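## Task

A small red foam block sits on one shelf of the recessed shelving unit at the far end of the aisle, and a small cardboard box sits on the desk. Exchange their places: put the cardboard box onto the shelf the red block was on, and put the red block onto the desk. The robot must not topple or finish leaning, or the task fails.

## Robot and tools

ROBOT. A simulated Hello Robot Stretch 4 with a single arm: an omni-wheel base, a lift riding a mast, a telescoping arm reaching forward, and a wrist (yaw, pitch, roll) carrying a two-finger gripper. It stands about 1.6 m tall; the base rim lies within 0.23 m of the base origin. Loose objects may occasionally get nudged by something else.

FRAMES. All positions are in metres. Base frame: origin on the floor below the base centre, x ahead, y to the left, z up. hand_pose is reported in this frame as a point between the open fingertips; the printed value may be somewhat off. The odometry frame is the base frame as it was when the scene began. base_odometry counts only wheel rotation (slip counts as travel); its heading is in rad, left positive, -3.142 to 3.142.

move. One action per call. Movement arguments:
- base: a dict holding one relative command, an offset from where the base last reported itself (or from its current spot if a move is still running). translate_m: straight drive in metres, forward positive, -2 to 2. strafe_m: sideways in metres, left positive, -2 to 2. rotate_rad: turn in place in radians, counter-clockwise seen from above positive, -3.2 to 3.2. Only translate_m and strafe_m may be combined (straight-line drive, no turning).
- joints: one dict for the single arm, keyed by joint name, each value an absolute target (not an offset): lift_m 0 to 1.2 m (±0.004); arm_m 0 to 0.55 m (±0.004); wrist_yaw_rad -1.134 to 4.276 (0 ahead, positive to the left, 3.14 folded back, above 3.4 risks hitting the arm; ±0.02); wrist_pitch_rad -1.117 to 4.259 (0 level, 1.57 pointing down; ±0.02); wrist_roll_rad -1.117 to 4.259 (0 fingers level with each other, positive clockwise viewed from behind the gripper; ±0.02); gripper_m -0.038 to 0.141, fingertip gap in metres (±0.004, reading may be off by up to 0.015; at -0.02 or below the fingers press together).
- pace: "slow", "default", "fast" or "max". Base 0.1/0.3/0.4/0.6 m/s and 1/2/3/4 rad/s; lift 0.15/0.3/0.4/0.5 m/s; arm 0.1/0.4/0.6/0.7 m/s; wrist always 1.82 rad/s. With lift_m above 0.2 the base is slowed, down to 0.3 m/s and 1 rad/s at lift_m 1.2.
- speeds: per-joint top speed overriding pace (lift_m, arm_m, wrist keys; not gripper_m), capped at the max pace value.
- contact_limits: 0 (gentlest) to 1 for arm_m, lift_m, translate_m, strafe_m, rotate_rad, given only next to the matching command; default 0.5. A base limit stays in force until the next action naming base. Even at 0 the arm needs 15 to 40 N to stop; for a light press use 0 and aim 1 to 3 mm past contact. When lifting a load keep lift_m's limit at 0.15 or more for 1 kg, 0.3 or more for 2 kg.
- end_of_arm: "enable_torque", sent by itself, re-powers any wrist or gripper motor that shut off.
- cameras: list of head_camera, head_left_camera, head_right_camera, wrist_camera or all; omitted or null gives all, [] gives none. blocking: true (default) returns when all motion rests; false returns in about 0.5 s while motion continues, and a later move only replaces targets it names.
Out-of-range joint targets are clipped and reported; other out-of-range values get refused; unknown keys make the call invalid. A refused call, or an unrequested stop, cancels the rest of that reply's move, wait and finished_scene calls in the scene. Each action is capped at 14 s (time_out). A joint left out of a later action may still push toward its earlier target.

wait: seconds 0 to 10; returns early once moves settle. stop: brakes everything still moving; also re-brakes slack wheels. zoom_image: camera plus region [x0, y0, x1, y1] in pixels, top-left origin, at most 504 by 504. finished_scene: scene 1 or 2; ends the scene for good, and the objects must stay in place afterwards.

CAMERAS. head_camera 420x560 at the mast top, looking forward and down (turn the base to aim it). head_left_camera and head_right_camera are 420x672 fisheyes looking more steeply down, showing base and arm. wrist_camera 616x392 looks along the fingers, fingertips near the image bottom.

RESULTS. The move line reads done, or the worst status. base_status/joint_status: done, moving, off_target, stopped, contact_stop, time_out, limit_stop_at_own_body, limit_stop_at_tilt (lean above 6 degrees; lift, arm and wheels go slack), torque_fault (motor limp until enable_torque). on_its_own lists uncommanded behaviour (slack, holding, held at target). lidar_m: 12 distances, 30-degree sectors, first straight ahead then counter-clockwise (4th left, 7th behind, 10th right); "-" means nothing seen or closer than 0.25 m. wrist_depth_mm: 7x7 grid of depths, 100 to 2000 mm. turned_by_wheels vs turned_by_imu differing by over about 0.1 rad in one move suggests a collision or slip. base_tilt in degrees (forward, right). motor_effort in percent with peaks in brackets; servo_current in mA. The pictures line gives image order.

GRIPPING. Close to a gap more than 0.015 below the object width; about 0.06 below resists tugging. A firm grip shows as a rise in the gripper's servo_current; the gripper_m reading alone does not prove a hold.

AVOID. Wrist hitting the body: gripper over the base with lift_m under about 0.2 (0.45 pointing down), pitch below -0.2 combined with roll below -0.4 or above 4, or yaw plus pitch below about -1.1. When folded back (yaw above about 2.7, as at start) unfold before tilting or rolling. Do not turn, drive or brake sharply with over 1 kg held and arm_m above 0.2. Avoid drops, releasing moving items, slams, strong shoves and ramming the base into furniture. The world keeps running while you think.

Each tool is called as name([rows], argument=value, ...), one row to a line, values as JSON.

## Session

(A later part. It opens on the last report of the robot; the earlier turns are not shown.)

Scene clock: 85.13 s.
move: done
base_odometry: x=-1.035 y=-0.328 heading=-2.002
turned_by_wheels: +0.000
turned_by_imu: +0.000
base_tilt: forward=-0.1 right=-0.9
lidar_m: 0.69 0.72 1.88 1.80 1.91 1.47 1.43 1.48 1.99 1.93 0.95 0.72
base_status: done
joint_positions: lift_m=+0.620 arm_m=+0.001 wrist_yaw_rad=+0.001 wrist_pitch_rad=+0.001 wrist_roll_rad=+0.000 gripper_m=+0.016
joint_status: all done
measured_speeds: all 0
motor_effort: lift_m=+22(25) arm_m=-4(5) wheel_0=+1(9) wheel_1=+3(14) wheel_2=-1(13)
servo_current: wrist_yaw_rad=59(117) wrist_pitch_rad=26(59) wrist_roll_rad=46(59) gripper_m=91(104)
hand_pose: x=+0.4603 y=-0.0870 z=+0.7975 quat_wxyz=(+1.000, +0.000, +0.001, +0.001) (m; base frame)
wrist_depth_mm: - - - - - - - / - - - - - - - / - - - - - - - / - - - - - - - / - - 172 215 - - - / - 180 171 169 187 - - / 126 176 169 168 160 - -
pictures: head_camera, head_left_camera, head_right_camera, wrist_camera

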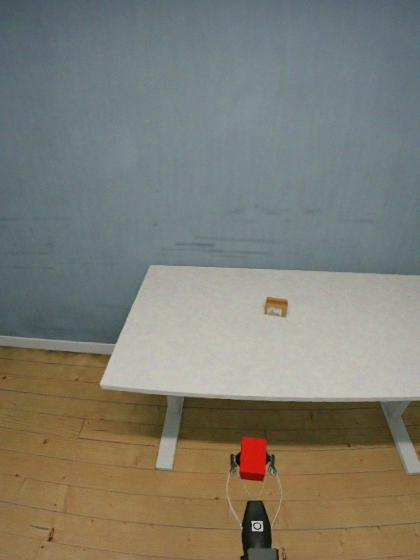

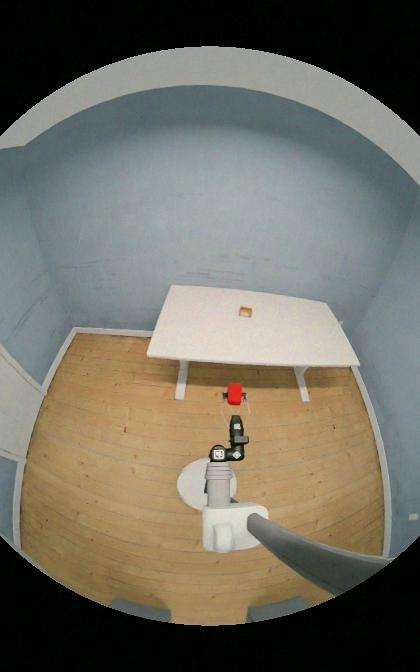

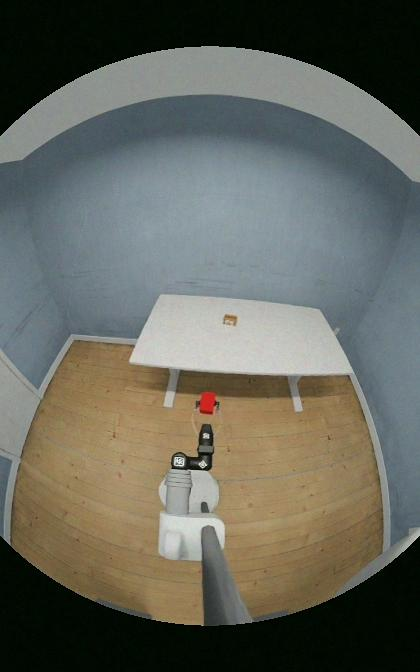

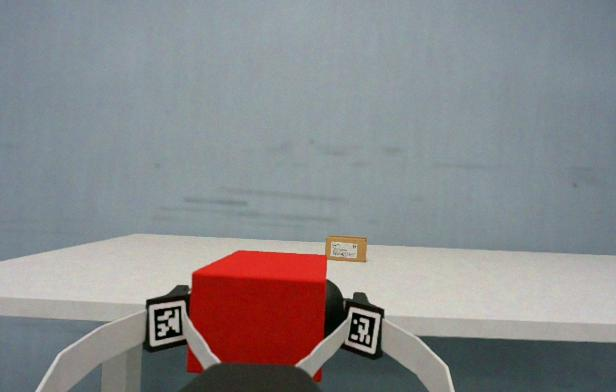

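move(base={"translate_m": 0.24}, joints={"arm_m": 0.14})

Scene clock: 88.07 s.
move: done
base_odometry: x=-1.136 y=-0.546 heading=-2.002
turned_by_wheels: +0.000
turned_by_imu: +0.000
base_tilt: forward=-0.1 right=-0.9
lidar_m: 0.45 0.49 1.81 1.78 1.88 1.71 1.68 1.72 2.01 1.94 0.63 0.49
base_status: done
joint_positions: lift_m=+0.620 arm_m=+0.140 wrist_yaw_rad=+0.001 wrist_pitch_rad=+0.001 wrist_roll_rad=+0.000 gripper_m=+0.016
joint_status: all done
measured_speeds: all 0
motor_effort: lift_m=+22(22) arm_m=+4(6) wheel_0=+2(8) wheel_1=+2(12) wheel_2=+1(15)
servo_current: wrist_yaw_rad=59(78) wrist_pitch_rad=39(59) wrist_roll_rad=46(59) gripper_m=78(98)
hand_pose: x=+0.5993 y=-0.0871 z=+0.7975 quat_wxyz=(+1.000, +0.000, +0.001, +0.001) (m; base frame)
wrist_depth_mm: - - - - - - - / - - - - - - - / - - - - - - - / - - - - - - - / - - 172 208 480 - - / - 180 171 169 466 - - / 126 - 169 168 160 - -
pictures: head_camera, head_left_camera, head_right_camera, wrist_camera

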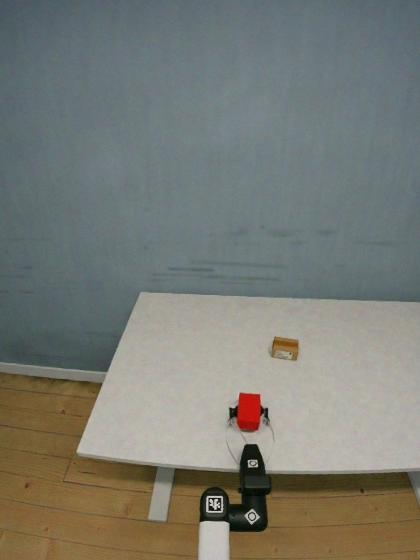

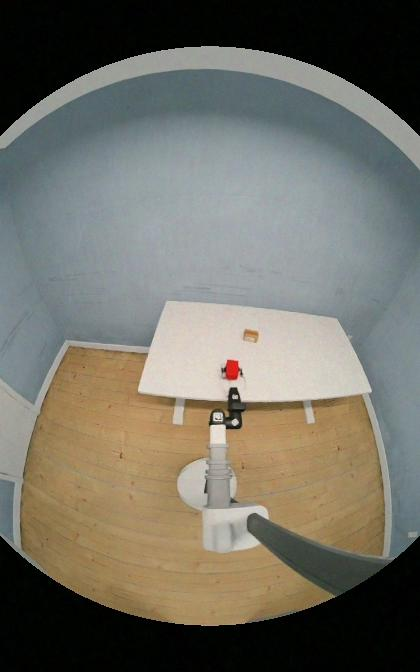

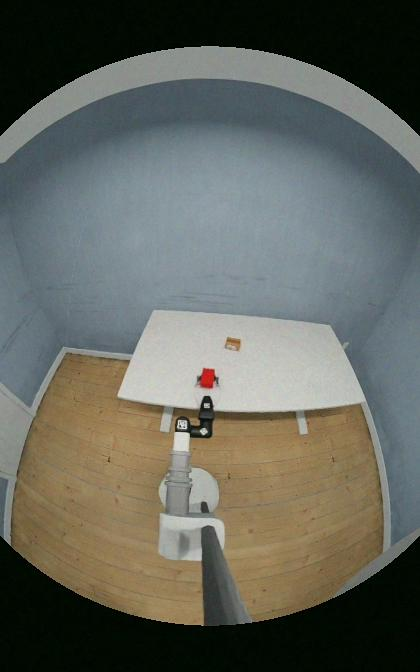

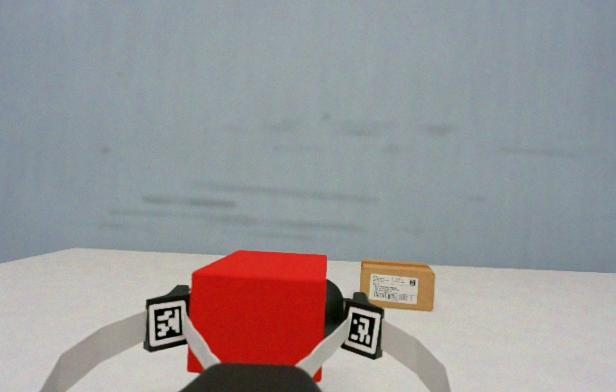

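move(joints={"lift_m": 0.568}, pace="slow", cameras=["wrist_camera", "head_camera"])

zoom_image(camera="wrist_camera", region=[120, 220, 480, 392])

Scene clock: 89.97 s.
move: done
base_odometry: x=-1.136 y=-0.546 heading=-2.002
turned_by_wheels: +0.000
turned_by_imu: +0.000
base_tilt: forward=-0.1 right=-0.9
lidar_m: 0.47 0.48 1.81 1.79 1.87 1.70 1.69 1.72 2.00 1.93 0.64 0.49
base_status: not commanded
joint_positions: lift_m=+0.568 arm_m=+0.140 wrist_yaw_rad=+0.001 wrist_pitch_rad=+0.001 wrist_roll_rad=+0.000 gripper_m=+0.016
joint_status: all done
measured_speeds: all 0
motor_effort: lift_m=+13(21) arm_m=+5(5) wheel_0=+2(2) wheel_1=+2(2) wheel_2=+1(1)
servo_current: wrist_yaw_rad=46(65) wrist_pitch_rad=39(72) wrist_roll_rad=39(59) gripper_m=91(98)
hand_pose: x=+0.5993 y=-0.0871 z=+0.7462 quat_wxyz=(+1.000, +0.000, +0.001, +0.001) (m; base frame)
wrist_depth_mm: - - - - - - - / - - - - - - - / - - - - - - - / - - - - - - - / - - - 205 473 - - / - 178 170 169 185 - - / 126 - 169 168 160 - -
pictures: head_camera, wrist_camera

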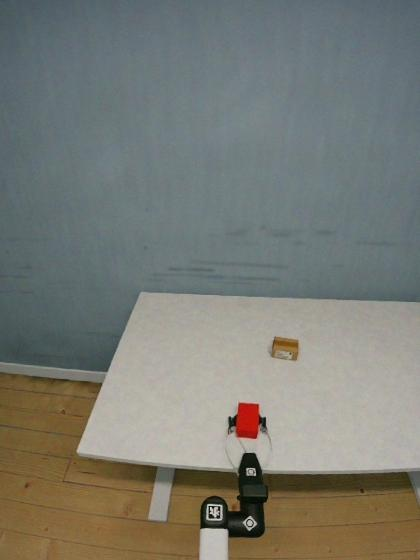

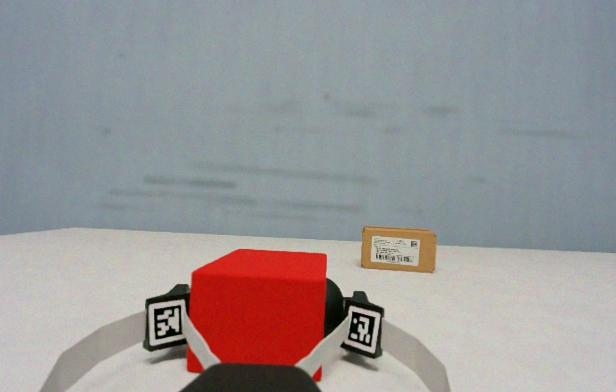

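Scaled by 1.400.

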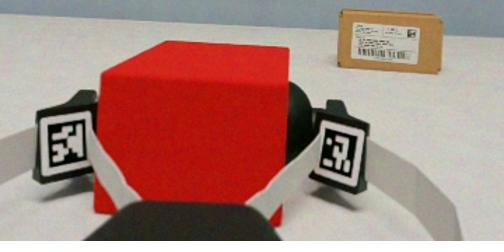

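move(joints={"lift_m": 0.561}, pace="slow", cameras=["wrist_camera", "head_camera"])

zoom_image(camera="wrist_camera", region=[120, 220, 480, 392])

zoom_image(camera="head_camera", region=[180, 360, 320, 500])

Scene clock: 91.03 s.
move: done
base_odometry: x=-1.136 y=-0.546 heading=-2.002
turned_by_wheels: +0.000
turned_by_imu: +0.000
base_tilt: forward=-0.1 right=-0.9
lidar_m: 0.44 0.48 1.81 1.80 1.88 1.69 1.67 1.72 2.02 1.94 0.62 0.48
base_status: not commanded
joint_positions: lift_m=+0.561 arm_m=+0.140 wrist_yaw_rad=+0.001 wrist_pitch_rad=+0.001 wrist_roll_rad=+0.000 gripper_m=+0.016
joint_status: all done
measured_speeds: all 0
motor_effort: lift_m=+13(13) arm_m=+4(5) wheel_0=+2(2) wheel_1=+2(2) wheel_2=+1(1)
servo_current: wrist_yaw_rad=52(72) wrist_pitch_rad=39(59) wrist_roll_rad=52(59) gripper_m=72(85)
hand_pose: x=+0.5993 y=-0.0871 z=+0.7393 quat_wxyz=(+1.000, +0.000, +0.001, +0.001) (m; base frame)
wrist_depth_mm: - - - - - - - / - - - - - - - / - - - - - - - / - - - - - - - / - - 193 - 473 - - / - 178 171 169 185 - - / 126 - 169 168 160 - -
pictures: head_camera, wrist_camera

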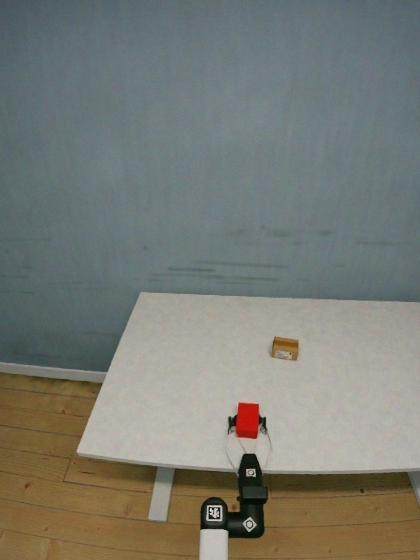

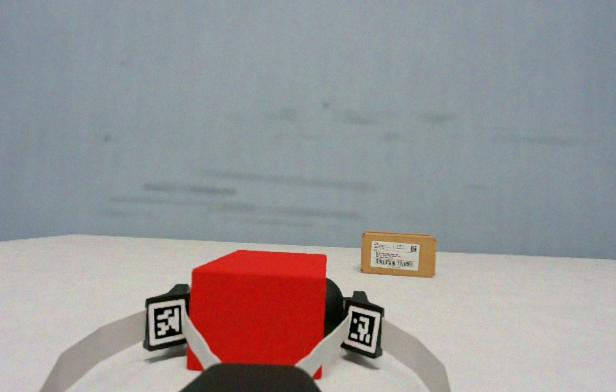

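Scaled by 1.400.

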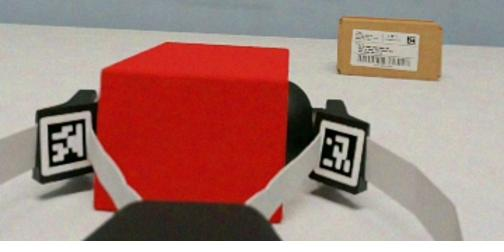

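Scaled by 3.600 from the camera's 420x560 image, which has a finer 600x800 frame.

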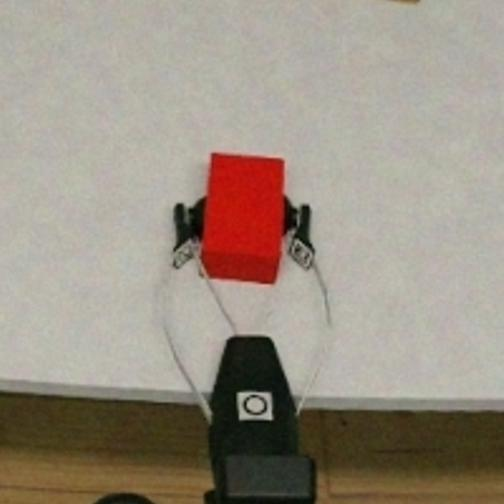

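move(joints={"lift_m": 0.557}, pace="slow", cameras=["wrist_camera"])

zoom_image(camera="wrist_camera", region=[120, 220, 480, 392])

Scene clock: 91.90 s.
move: done
base_odometry: x=-1.136 y=-0.546 heading=-2.002
turned_by_wheels: +0.000
turned_by_imu: +0.000
base_tilt: forward=-0.1 right=-0.9
lidar_m: 0.44 0.48 1.80 1.79 1.88 1.70 1.68 1.74 2.00 1.93 0.63 0.50
base_status: not commanded
joint_positions: lift_m=+0.558 arm_m=+0.140 wrist_yaw_rad=+0.001 wrist_pitch_rad=+0.000 wrist_roll_rad=+0.000 gripper_m=+0.016
joint_status: all done
measured_speeds: all 0
motor_effort: lift_m=+11(13) arm_m=+4(5) wheel_0=+2(2) wheel_1=+2(2) wheel_2=+1(1)
servo_current: wrist_yaw_rad=59(65) wrist_pitch_rad=39(46) wrist_roll_rad=46(59) gripper_m=91(91)
hand_pose: x=+0.5993 y=-0.0871 z=+0.7358 quat_wxyz=(+1.000, +0.000, +0.000, +0.001) (m; base frame)
wrist_depth_mm: - - - - - - - / - - - - - - - / - - - - - - - / - - - - - - - / - - 183 - 477 - - / - 178 171 169 185 - - / 126 - 169 167 160 - -
pictures: wrist_camera

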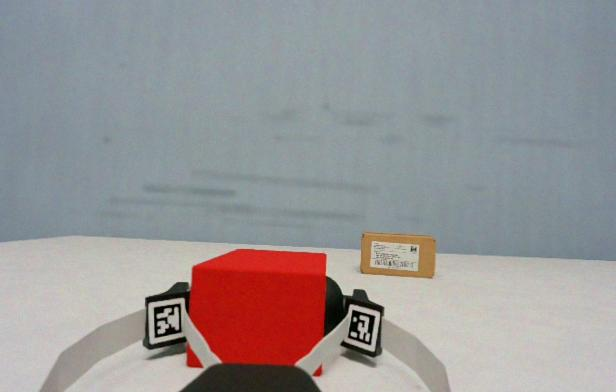

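Scaled by 1.400.

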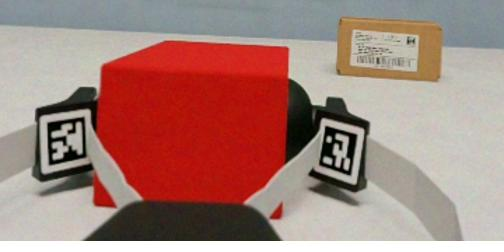

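move(joints={"lift_m": 0.56}, cameras=[])

move(joints={"gripper_m": 0.1}, cameras=["wrist_camera", "head_camera"])

Scene clock: 92.60 s.
move: done
base_odometry: x=-1.136 y=-0.546 heading=-2.002
turned_by_wheels: +0.000
turned_by_imu: +0.000
base_tilt: forward=-0.1 right=-0.9
lidar_m: 0.44 0.49 1.83 1.78 1.89 1.71 1.68 1.74 2.00 1.93 0.64 0.50
base_status: not commanded
joint_positions: lift_m=+0.560 arm_m=+0.140 wrist_yaw_rad=+0.001 wrist_pitch_rad=+0.000 wrist_roll_rad=+0.000 gripper_m=+0.016
joint_status: all done
measured_speeds: all 0
motor_effort: lift_m=+20(21) arm_m=+4(5) wheel_0=+2(2) wheel_1=+2(2) wheel_2=+1(1)
servo_current: wrist_yaw_rad=33(72) wrist_pitch_rad=33(65) wrist_roll_rad=52(52) gripper_m=85(98)
hand_pose: x=+0.5993 y=-0.0871 z=+0.7380 quat_wxyz=(+1.000, +0.000, +0.000, +0.001) (m; base frame)
wrist_depth_mm: - - - - - - - / - - - - - - - / - - - - - - - / - - - - - - - / - - 189 - 473 - - / - 178 171 169 185 - - / 126 - 169 167 160 - -
pictures: none
No camera images: "cameras" was empty.

Scene clock: 94.27 s.
move: done
base_odometry: x=-1.136 y=-0.546 heading=-2.002
turned_by_wheels: +0.000
turned_by_imu: +0.000
base_tilt: forward=-0.1 right=-0.9
lidar_m: 0.46 0.48 1.81 1.78 1.88 1.71 1.68 1.71 2.01 1.93 0.62 0.51
base_status: not commanded
joint_positions: lift_m=+0.560 arm_m=+0.140 wrist_yaw_rad=+0.001 wrist_pitch_rad=+0.000 wrist_roll_rad=+0.000 gripper_m=+0.100
joint_status: all done
measured_speeds: all 0
motor_effort: lift_m=+21(21) arm_m=+5(5) wheel_0=+2(2) wheel_1=+2(2) wheel_2=+1(1)
servo_current: wrist_yaw_rad=39(72) wrist_pitch_rad=33(59) wrist_roll_rad=46(59) gripper_m=39(91)
hand_pose: x=+0.5993 y=-0.0871 z=+0.7380 quat_wxyz=(+1.000, +0.000, +0.000, +0.001) (m; base frame)
wrist_depth_mm: - - - - - - - / - - - - - - - / - - - - - - - / - - - - - - - / - - 182 180 473 - - / - 187 180 179 200 - - / - - 141 164 150 - -
pictures: head_camera, wrist_camera

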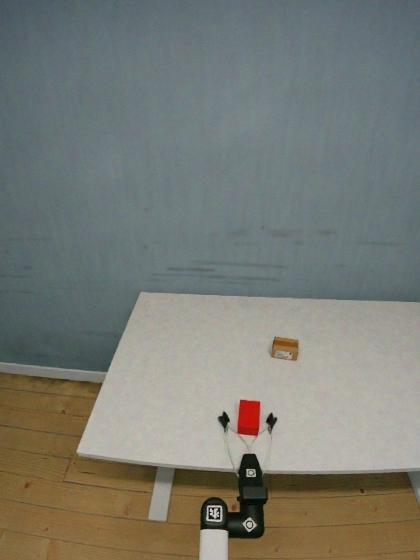

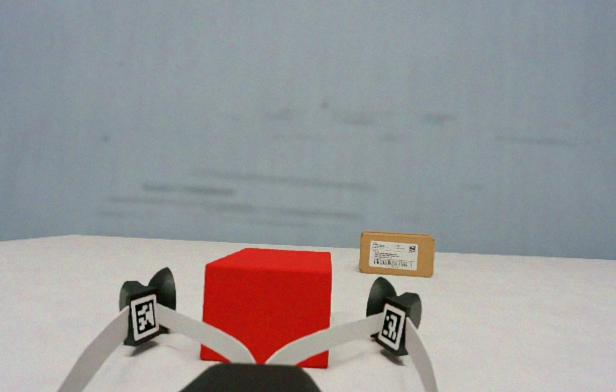

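move(joints={"arm_m": 0.01}, cameras=["head_camera"])

move(base={"strafe_m": -0.155}, joints={"wrist_pitch_rad": 0.35, "gripper_m": 0.135, "lift_m": 0.7})

Scene clock: 96.70 s.
move: done
base_odometry: x=-1.136 y=-0.546 heading=-2.002
turned_by_wheels: +0.000
turned_by_imu: +0.001
base_tilt: forward=-0.1 right=-0.9
lidar_m: 0.47 0.50 1.81 1.77 1.88 1.73 1.68 1.71 2.02 1.92 0.62 0.50
base_status: not commanded
joint_positions: lift_m=+0.560 arm_m=+0.010 wrist_yaw_rad=+0.001 wrist_pitch_rad=+0.000 wrist_roll_rad=+0.000 gripper_m=+0.100
joint_status: all done
measured_speeds: all 0
motor_effort: lift_m=+21(21) arm_m=-5(7) wheel_0=+2(2) wheel_1=+2(2) wheel_2=+1(1)
servo_current: wrist_yaw_rad=52(72) wrist_pitch_rad=39(59) wrist_roll_rad=59(59) gripper_m=33(59)
hand_pose: x=+0.4695 y=-0.0871 z=+0.7380 quat_wxyz=(+1.000, +0.000, +0.000, +0.001) (m; base frame)
wrist_depth_mm: - - - - - - - / - - - - - - - / - - - - - - - / - - - - - - - / - - - - 603 - - / - 190 - - 210 - - / - - 137 156 - - -
pictures: head_camera

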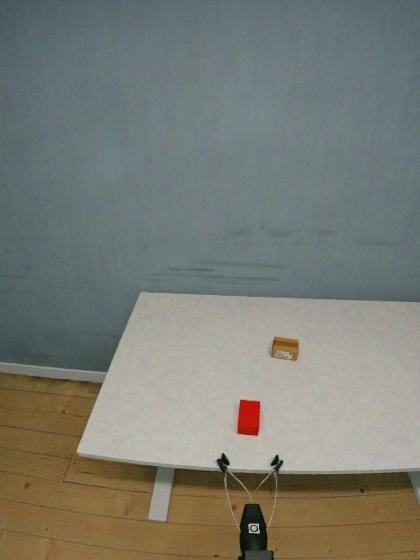

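Scene clock: 98.47 s.
move: done
base_odometry: x=-1.276 y=-0.481 heading=-2.002
turned_by_wheels: +0.000
turned_by_imu: +0.001
base_tilt: forward=-0.1 right=-0.9
lidar_m: 0.43 0.47 0.67 1.94 2.03 1.72 1.66 1.73 1.84 1.77 0.62 0.48
base_status: done
joint_positions: lift_m=+0.700 arm_m=+0.010 wrist_yaw_rad=+0.001 wrist_pitch_rad=+0.348 wrist_roll_rad=+0.000 gripper_m=+0.135
joint_status: all done
measured_speeds: all 0
motor_effort: lift_m=+22(24) arm_m=-4(5) wheel_0=+1(19) wheel_1=+0(14) wheel_2=+2(8)
servo_current: wrist_yaw_rad=52(72) wrist_pitch_rad=26(839) wrist_roll_rad=46(59) gripper_m=52(78)
hand_pose: x=+0.4522 y=-0.0870 z=+0.7796 quat_wxyz=(+0.985, +0.000, +0.173, +0.001) (m; base frame)
wrist_depth_mm: - - - - - - - / - - - - - - - / - - - 597 - - - / - - - - - - - / - - - - - - - / - 187 - - 196 - - / - - 145 154 - - -
pictures: head_camera, head_left_camera, head_right_camera, wrist_camera

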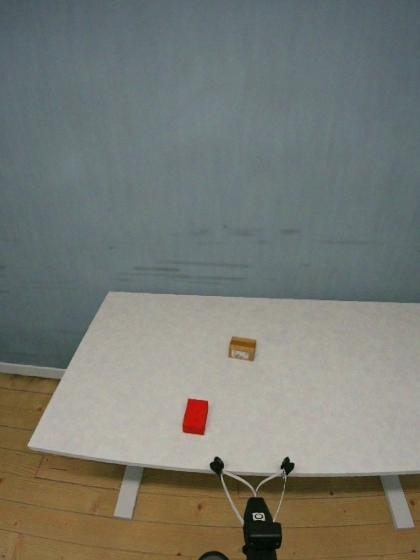

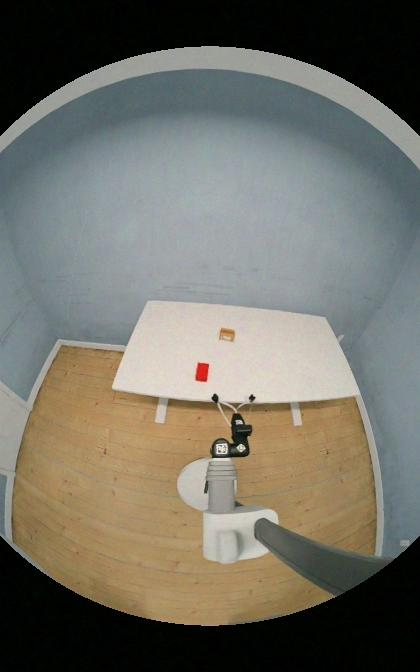

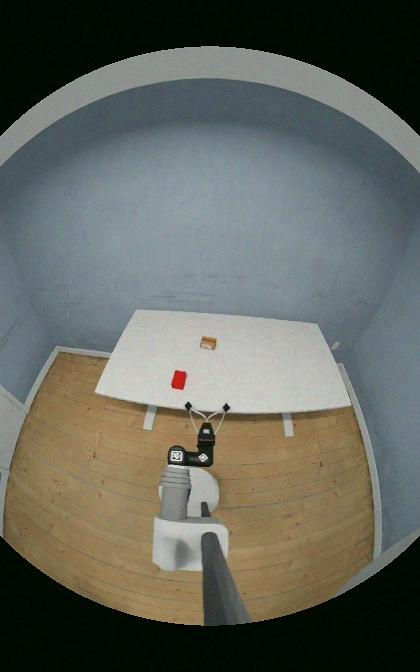

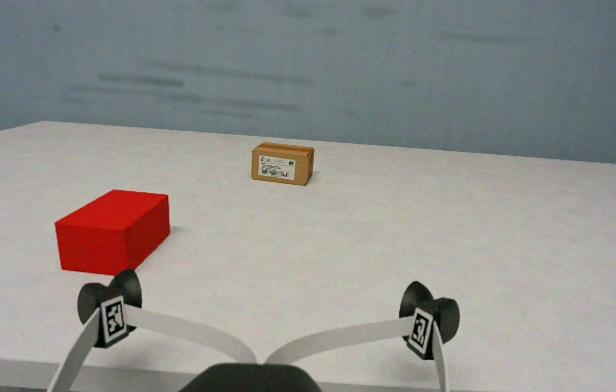

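move(joints={"arm_m": 0.3, "lift_m": 0.69}, cameras=["wrist_camera", "head_camera"])

Scene clock: 100.97 s.
move: done
base_odometry: x=-1.276 y=-0.481 heading=-2.002
turned_by_wheels: +0.000
turned_by_imu: +0.001
base_tilt: forward=-0.1 right=-0.9
lidar_m: 0.44 0.49 0.67 1.94 2.05 1.72 1.67 1.74 1.85 1.78 0.61 0.46
base_status: not commanded
joint_positions: lift_m=+0.690 arm_m=+0.300 wrist_yaw_rad=+0.001 wrist_pitch_rad=+0.348 wrist_roll_rad=+0.000 gripper_m=+0.135
joint_status: all done
measured_speeds: all 0
motor_effort: lift_m=+14(22) arm_m=+5(7) wheel_0=+1(1) wheel_1=-1(1) wheel_2=+2(2)
servo_current: wrist_yaw_rad=52(78) wrist_pitch_rad=26(59) wrist_roll_rad=52(52) gripper_m=26(52)
hand_pose: x=+0.7420 y=-0.0871 z=+0.7702 quat_wxyz=(+0.985, +0.000, +0.173, +0.001) (m; base frame)
wrist_depth_mm: - - - - - - - / - - - - - - - / - - - - - - - / - - 332 343 - - - / - - 332 324 - - - / - 187 - - 195 - - / - - 145 154 - - -
pictures: head_camera, wrist_camera

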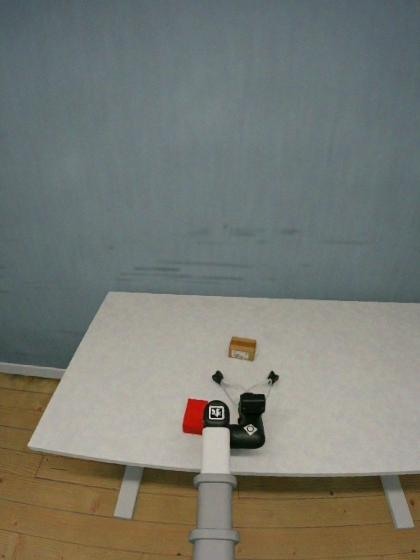

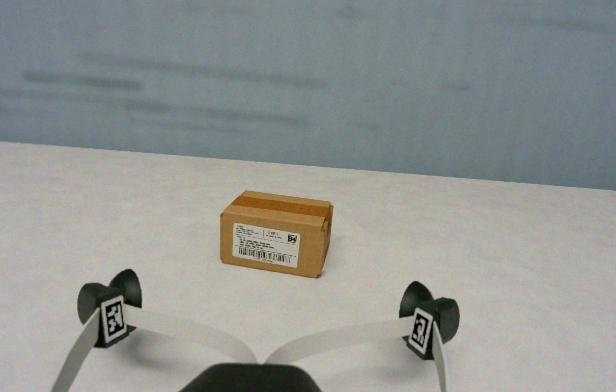

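move(joints={"arm_m": 0.44}, cameras=["wrist_camera", "head_camera"])

move(joints={"lift_m": 0.67}, cameras=["wrist_camera", "head_camera"])

Scene clock: 103.17 s.
move: done
base_odometry: x=-1.276 y=-0.481 heading=-2.002
turned_by_wheels: +0.000
turned_by_imu: +0.000
base_tilt: forward=-0.1 right=-0.9
lidar_m: 0.45 0.47 0.67 1.93 2.05 1.72 1.67 1.72 1.84 1.77 0.61 0.46
base_status: not commanded
joint_positions: lift_m=+0.690 arm_m=+0.440 wrist_yaw_rad=+0.001 wrist_pitch_rad=+0.348 wrist_roll_rad=+0.000 gripper_m=+0.135
joint_status: all done
measured_speeds: all 0
motor_effort: lift_m=+14(14) arm_m=+5(7) wheel_0=+1(1) wheel_1=-1(1) wheel_2=+2(2)
servo_current: wrist_yaw_rad=52(72) wrist_pitch_rad=33(59) wrist_roll_rad=52(59) gripper_m=26(52)
hand_pose: x=+0.8820 y=-0.0871 z=+0.7702 quat_wxyz=(+0.985, +0.000, +0.173, +0.001) (m; base frame)
wrist_depth_mm: - - - - - - - / - - - - - - - / - - - - - - - / - - - - - - - / - - - - - - - / - 186 198 208 195 - - / - - 188 170 - - -
pictures: head_camera, wrist_camera

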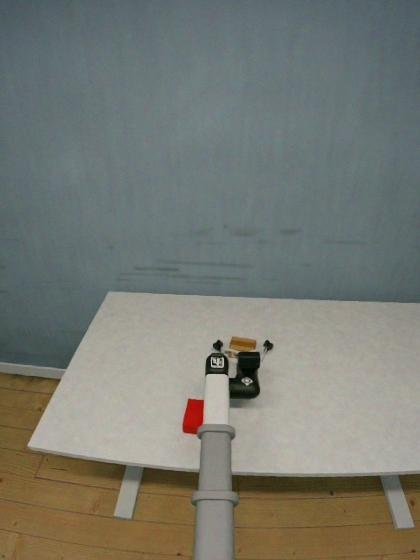

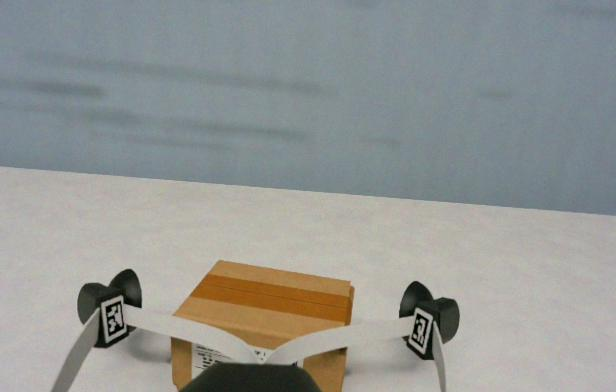

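Scene clock: 103.97 s.
move: done
base_odometry: x=-1.276 y=-0.481 heading=-2.002
turned_by_wheels: +0.000
turned_by_imu: +0.000
base_tilt: forward=-0.1 right=-0.9
lidar_m: 0.44 0.48 0.66 1.96 2.04 1.71 1.67 1.72 1.85 1.78 0.63 0.47
base_status: not commanded
joint_positions: lift_m=+0.670 arm_m=+0.440 wrist_yaw_rad=+0.001 wrist_pitch_rad=+0.348 wrist_roll_rad=+0.000 gripper_m=+0.135
joint_status: all done
measured_speeds: all 0
motor_effort: lift_m=+14(15) arm_m=+5(5) wheel_0=+1(1) wheel_1=+0(1) wheel_2=+2(2)
servo_current: wrist_yaw_rad=39(65) wrist_pitch_rad=52(52) wrist_roll_rad=46(52) gripper_m=33(46)
hand_pose: x=+0.8820 y=-0.0871 z=+0.7502 quat_wxyz=(+0.985, +0.000, +0.173, +0.001) (m; base frame)
wrist_depth_mm: - - - - - - - / - - - - - - - / - - - - - - - / - - - - - - - / - - 206 212 - - - / - 189 185 181 196 - - / - - 169 170 - - -
pictures: head_camera, wrist_camera

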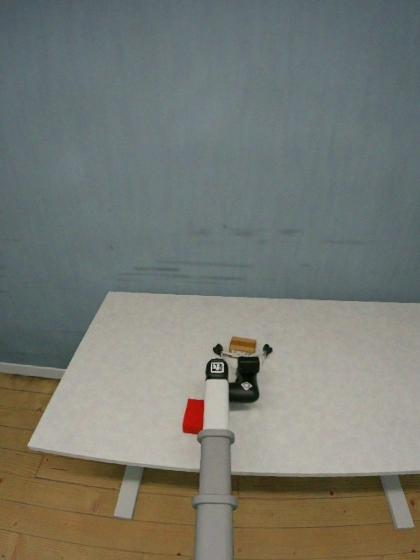

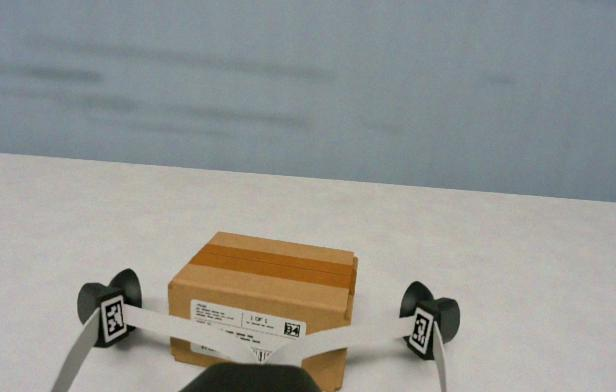

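move(joints={"gripper_m": 0.04}, cameras=["wrist_camera", "head_camera"])

Scene clock: 106.10 s.
move: done
base_odometry: x=-1.276 y=-0.481 heading=-2.002
turned_by_wheels: +0.000
turned_by_imu: +0.000
base_tilt: forward=-0.1 right=-0.9
lidar_m: 0.43 0.47 0.67 1.94 2.04 1.71 1.66 1.73 1.83 1.78 0.60 0.46
base_status: not commanded
joint_positions: lift_m=+0.670 arm_m=+0.440 wrist_yaw_rad=+0.001 wrist_pitch_rad=+0.348 wrist_roll_rad=+0.000 gripper_m=+0.041
joint_status: all done
measured_speeds: all 0
motor_effort: lift_m=+14(14) arm_m=+5(5) wheel_0=+1(1) wheel_1=+0(1) wheel_2=+2(2)
servo_current: wrist_yaw_rad=26(65) wrist_pitch_rad=33(59) wrist_roll_rad=52(52) gripper_m=91(156)
hand_pose: x=+0.8820 y=-0.0871 z=+0.7501 quat_wxyz=(+0.985, +0.000, +0.173, +0.001) (m; base frame)
wrist_depth_mm: - - - - - - - / - - - - - - - / - - - - - - - / - - - - - - - / - - 196 202 - - - / - 176 174 169 187 - - / 132 171 147 168 178 - -
pictures: head_camera, wrist_camera

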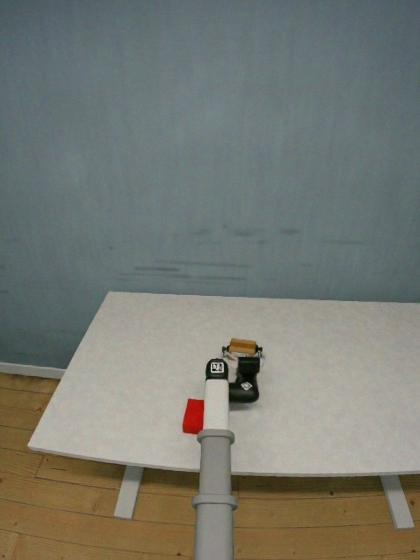

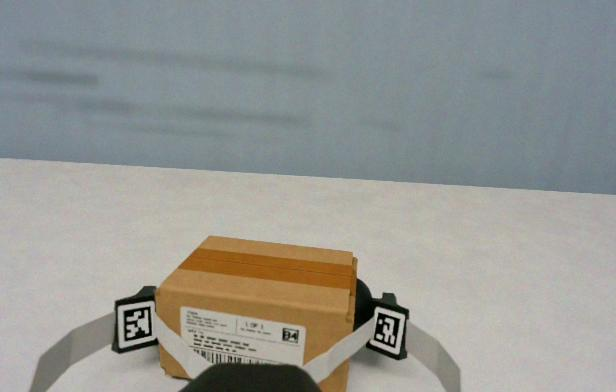

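move(joints={"lift_m": 0.76}, pace="slow", cameras=["wrist_camera", "head_camera"])

Scene clock: 107.90 s.
move: done
base_odometry: x=-1.276 y=-0.481 heading=-2.002
turned_by_wheels: +0.000
turned_by_imu: +0.000
base_tilt: forward=-0.1 right=-0.9
lidar_m: 0.44 0.46 0.68 1.93 2.05 1.71 1.65 1.73 1.83 1.78 0.62 0.47
base_status: not commanded
joint_positions: lift_m=+0.760 arm_m=+0.440 wrist_yaw_rad=+0.001 wrist_pitch_rad=+0.348 wrist_roll_rad=+0.000 gripper_m=+0.041
joint_status: all done
measured_speeds: all 0
motor_effort: lift_m=+23(25) arm_m=+5(5) wheel_0=+1(1) wheel_1=+0(1) wheel_2=+2(2)
servo_current: wrist_yaw_rad=33(59) wrist_pitch_rad=39(65) wrist_roll_rad=46(59) gripper_m=91(104)
hand_pose: x=+0.8820 y=-0.0871 z=+0.8393 quat_wxyz=(+0.985, +0.000, +0.173, +0.001) (m; base frame)
wrist_depth_mm: - - - - - - - / - - - - - - - / - - - - - - - / - - - - - - - / - - 197 202 - - - / - 176 174 169 187 - - / 132 171 147 168 178 - -
pictures: head_camera, wrist_camera

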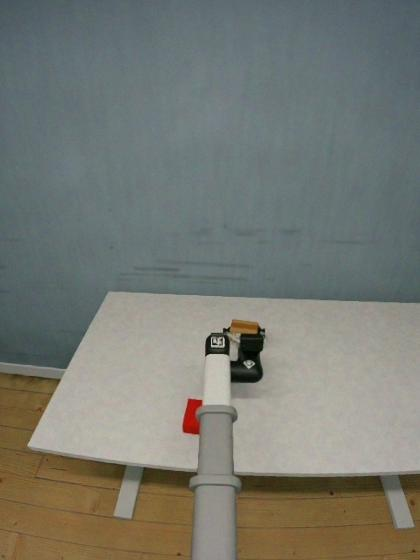

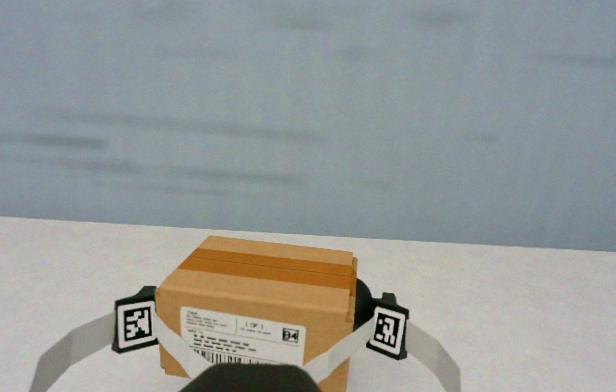

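move(base={"translate_m": -0.5}, joints={"arm_m": 0.0, "wrist_yaw_rad": 3.12})

Scene clock: 112.50 s.
move: done
base_odometry: x=-1.067 y=-0.027 heading=-2.002
turned_by_wheels: +0.000
turned_by_imu: +0.002
base_tilt: forward=-0.1 right=-0.9
lidar_m: 0.93 1.01 2.04 1.96 2.10 1.24 1.16 1.22 1.84 1.76 1.30 0.96
base_status: done
joint_positions: lift_m=+0.760 arm_m=+0.001 wrist_yaw_rad=+3.119 wrist_pitch_rad=+0.349 wrist_roll_rad=+0.000 gripper_m=+0.041
joint_status: all done
measured_speeds: all 0
motor_effort: lift_m=+22(23) arm_m=-5(7) wheel_0=-1(9) wheel_1=-2(11) wheel_2=+0(13)
servo_current: wrist_yaw_rad=46(150) wrist_pitch_rad=33(59) wrist_roll_rad=46(59) gripper_m=104(111)
hand_pose: x=-0.0971 y=+0.0936 z=+0.8394 quat_wxyz=(+0.011, -0.173, +0.002, +0.985) (m; base frame)
wrist_depth_mm: 211 194 1863 - 1921 - - / - - - - - - - / - - - - 1537 - - / - - - - - - - / 1863 - 207 213 - - - / 1499 176 174 169 187 1661 1708 / 256 1182 175 168 1229 1336 1336
pictures: head_camera, head_left_camera, head_right_camera, wrist_camera

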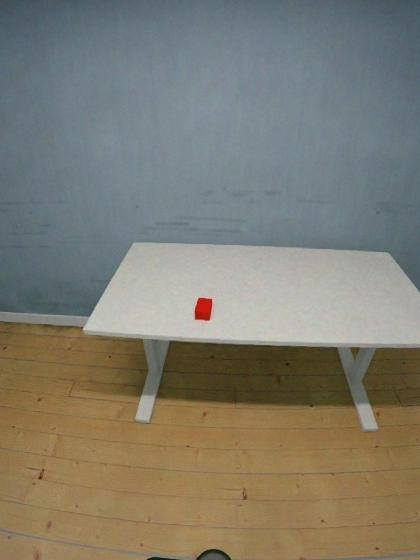

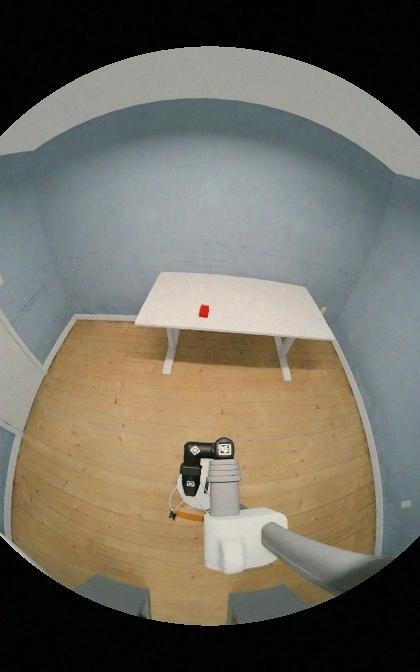

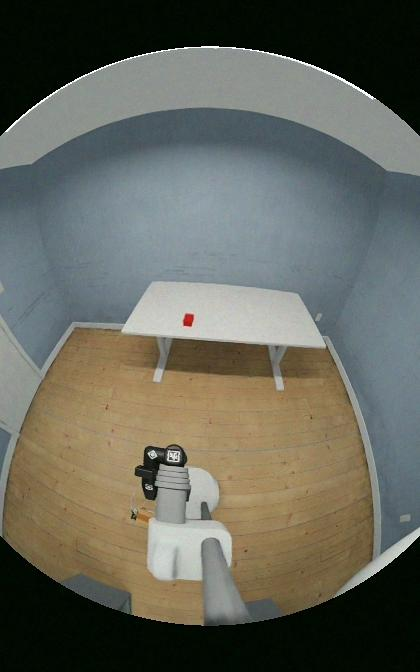

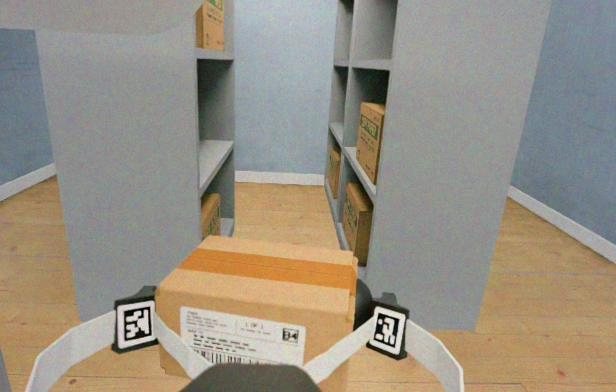

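move(base={"rotate_rad": -1.607}, joints={"lift_m": 0.55}, cameras=[])

move(base={"strafe_m": -0.85, "translate_m": -0.14})

Scene clock: 114.80 s.
move: done
base_odometry: x=-1.067 y=-0.027 heading=+2.674
turned_by_wheels: -1.607
turned_by_imu: -1.570
base_tilt: forward=-0.1 right=-0.9
lidar_m: 1.77 1.29 0.97 0.94 1.00 2.04 1.97 2.08 1.23 1.16 1.19 1.85
base_status: done
joint_positions: lift_m=+0.550 arm_m=+0.001 wrist_yaw_rad=+3.119 wrist_pitch_rad=+0.349 wrist_roll_rad=+0.000 gripper_m=+0.041
joint_status: all done
measured_speeds: all 0
motor_effort: lift_m=+14(21) arm_m=-5(5) wheel_0=+1(9) wheel_1=+2(11) wheel_2=+0(12)
servo_current: wrist_yaw_rad=52(72) wrist_pitch_rad=33(65) wrist_roll_rad=46(59) gripper_m=91(104)
hand_pose: x=-0.0971 y=+0.0936 z=+0.6300 quat_wxyz=(+0.011, -0.173, +0.002, +0.985) (m; base frame)
wrist_depth_mm: 153 200 1808 - - - - / - - - - - - - / - - - - - - - / - - - - - - - / 1499 1537 210 214 1756 1708 1756 / 1182 179 173 168 190 1308 1336 / 151 917 175 168 976 1060 1078
pictures: none
No camera images: "cameras" was empty.

Scene clock: 119.10 s.
move: done
base_odometry: x=-0.560 y=+0.669 heading=+2.675
turned_by_wheels: +0.000
turned_by_imu: +0.001
base_tilt: forward=-0.1 right=-0.9
lidar_m: 1.90 2.00 1.85 1.80 2.63 1.95 1.86 0.45 0.40 1.12 0.46 0.44
base_status: done
joint_positions: lift_m=+0.550 arm_m=+0.001 wrist_yaw_rad=+3.119 wrist_pitch_rad=+0.349 wrist_roll_rad=+0.000 gripper_m=+0.041
joint_status: not commanded
measured_speeds: all 0
motor_effort: lift_m=+16(16) arm_m=-4(5) wheel_0=+1(11) wheel_1=-1(15) wheel_2=+3(10)
servo_current: wrist_yaw_rad=72(72) wrist_pitch_rad=52(59) wrist_roll_rad=46(59) gripper_m=91(104)
hand_pose: x=-0.0971 y=+0.0936 z=+0.6299 quat_wxyz=(+0.011, -0.173, +0.002, +0.985) (m; base frame)
wrist_depth_mm: 157 200 - - 1756 - - / - - - - 1808 - - / - - - - - - - / - 1983 - - - - - / - 1537 210 213 1708 1708 1756 / - 178 174 169 190 1308 1308 / 132 931 174 168 193 1042 1078
pictures: head_camera, head_left_camera, head_right_camera, wrist_camera

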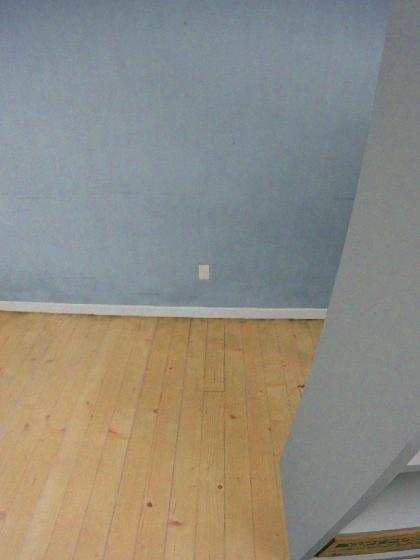

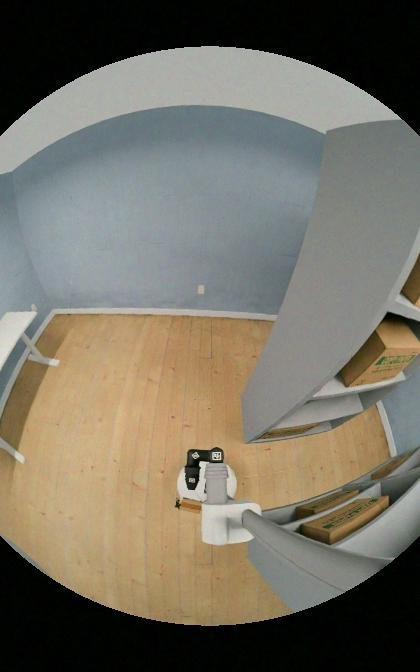

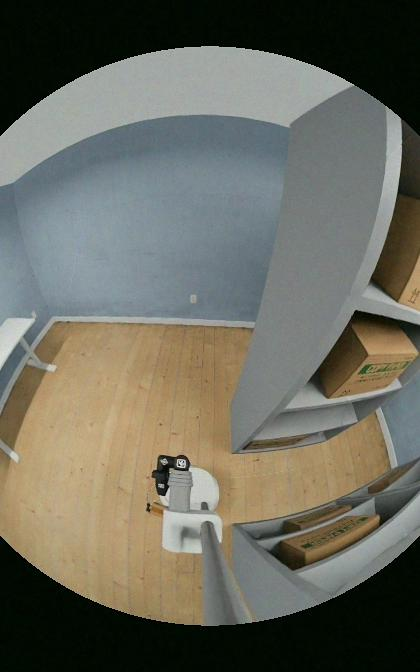

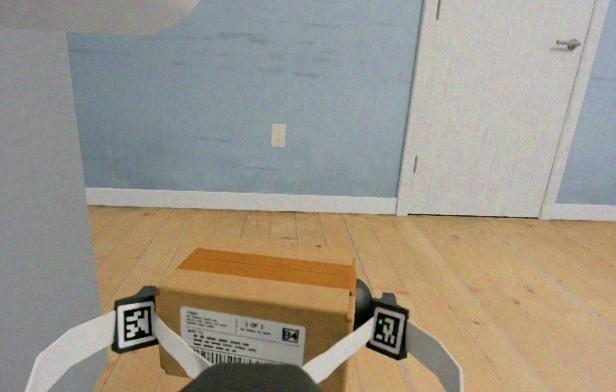

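move(base={"strafe_m": -0.6, "translate_m": 0.027}, cameras=[])

Scene clock: 122.87 s.
move: done
base_odometry: x=-0.313 y=+1.217 heading=+2.674
turned_by_wheels: +0.000
turned_by_imu: +0.000
base_tilt: forward=-0.1 right=-0.9
lidar_m: 0.28 0.31 2.47 2.39 2.65 0.32 0.30 0.32 0.44 1.20 0.41 0.30
base_status: done
joint_positions: lift_m=+0.550 arm_m=+0.001 wrist_yaw_rad=+3.119 wrist_pitch_rad=+0.349 wrist_roll_rad=+0.000 gripper_m=+0.041
joint_status: not commanded
measured_speeds: all 0
motor_effort: lift_m=+16(16) arm_m=-4(5) wheel_0=+1(11) wheel_1=+0(13) wheel_2=-2(8)
servo_current: wrist_yaw_rad=52(78) wrist_pitch_rad=33(72) wrist_roll_rad=52(59) gripper_m=91(117)
hand_pose: x=-0.0971 y=+0.0936 z=+0.6299 quat_wxyz=(+0.011, -0.173, +0.002, +0.985) (m; base frame)
wrist_depth_mm: 241 233 389 392 - - 1808 / 392 397 404 407 - 1983 - / 410 415 424 430 - - - / 427 433 445 449 - - - / 445 452 210 203 - 1708 1756 / - 176 174 169 189 1308 1336 / 132 172 146 169 181 1060 1060
pictures: none
No camera images: "cameras" was empty.

move(base={"strafe_m": -1.044, "translate_m": 0.0})

Scene clock: 127.97 s.
move: done
base_odometry: x=+0.157 y=+2.149 heading=+2.675
turned_by_wheels: +0.000
turned_by_imu: +0.002
base_tilt: forward=-0.1 right=-0.9
lidar_m: 0.75 0.56 0.49 1.20 0.46 0.31 0.31 0.33 0.45 0.54 0.57 0.79
base_status: done
joint_positions: lift_m=+0.550 arm_m=+0.001 wrist_yaw_rad=+3.119 wrist_pitch_rad=+0.349 wrist_roll_rad=+0.000 gripper_m=+0.041
joint_status: not commanded
measured_speeds: all 0
motor_effort: lift_m=+16(16) arm_m=-4(5) wheel_0=+2(12) wheel_1=+0(13) wheel_2=+0(7)
servo_current: wrist_yaw_rad=33(78) wrist_pitch_rad=39(59) wrist_roll_rad=52(59) gripper_m=85(104)
hand_pose: x=-0.0971 y=+0.0936 z=+0.6299 quat_wxyz=(+0.011, -0.173, +0.002, +0.985) (m; base frame)
wrist_depth_mm: 153 200 - - - 430 389 / - - - - - 427 - / - - - - - 449 732 / - - - - - 455 - / - - 196 202 - 477 - / - 176 174 168 187 500 - / 132 171 147 168 178 - -
pictures: head_camera, head_left_camera, head_right_camera, wrist_camera

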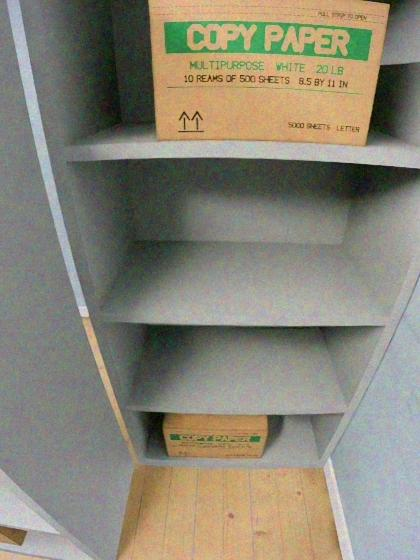

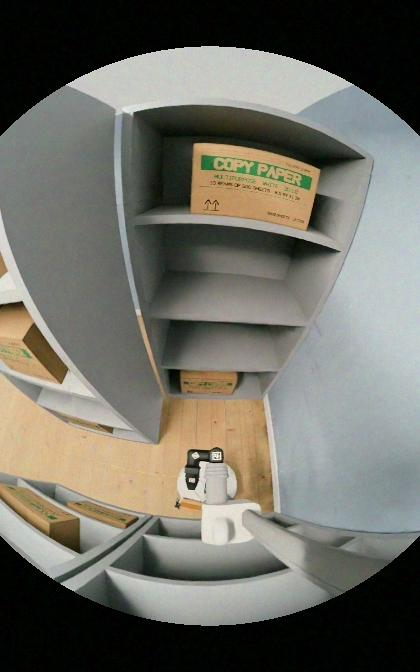

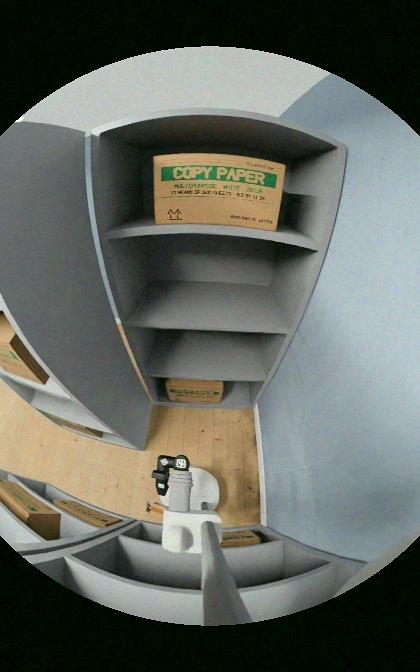

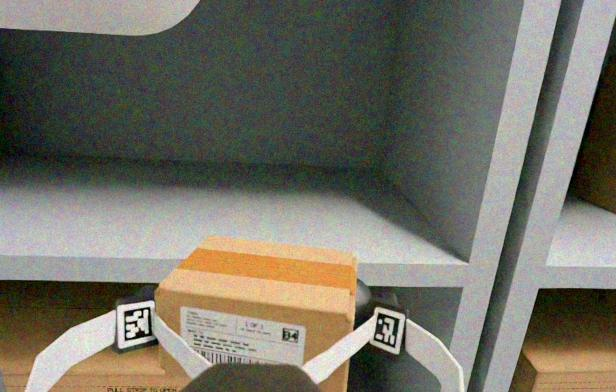

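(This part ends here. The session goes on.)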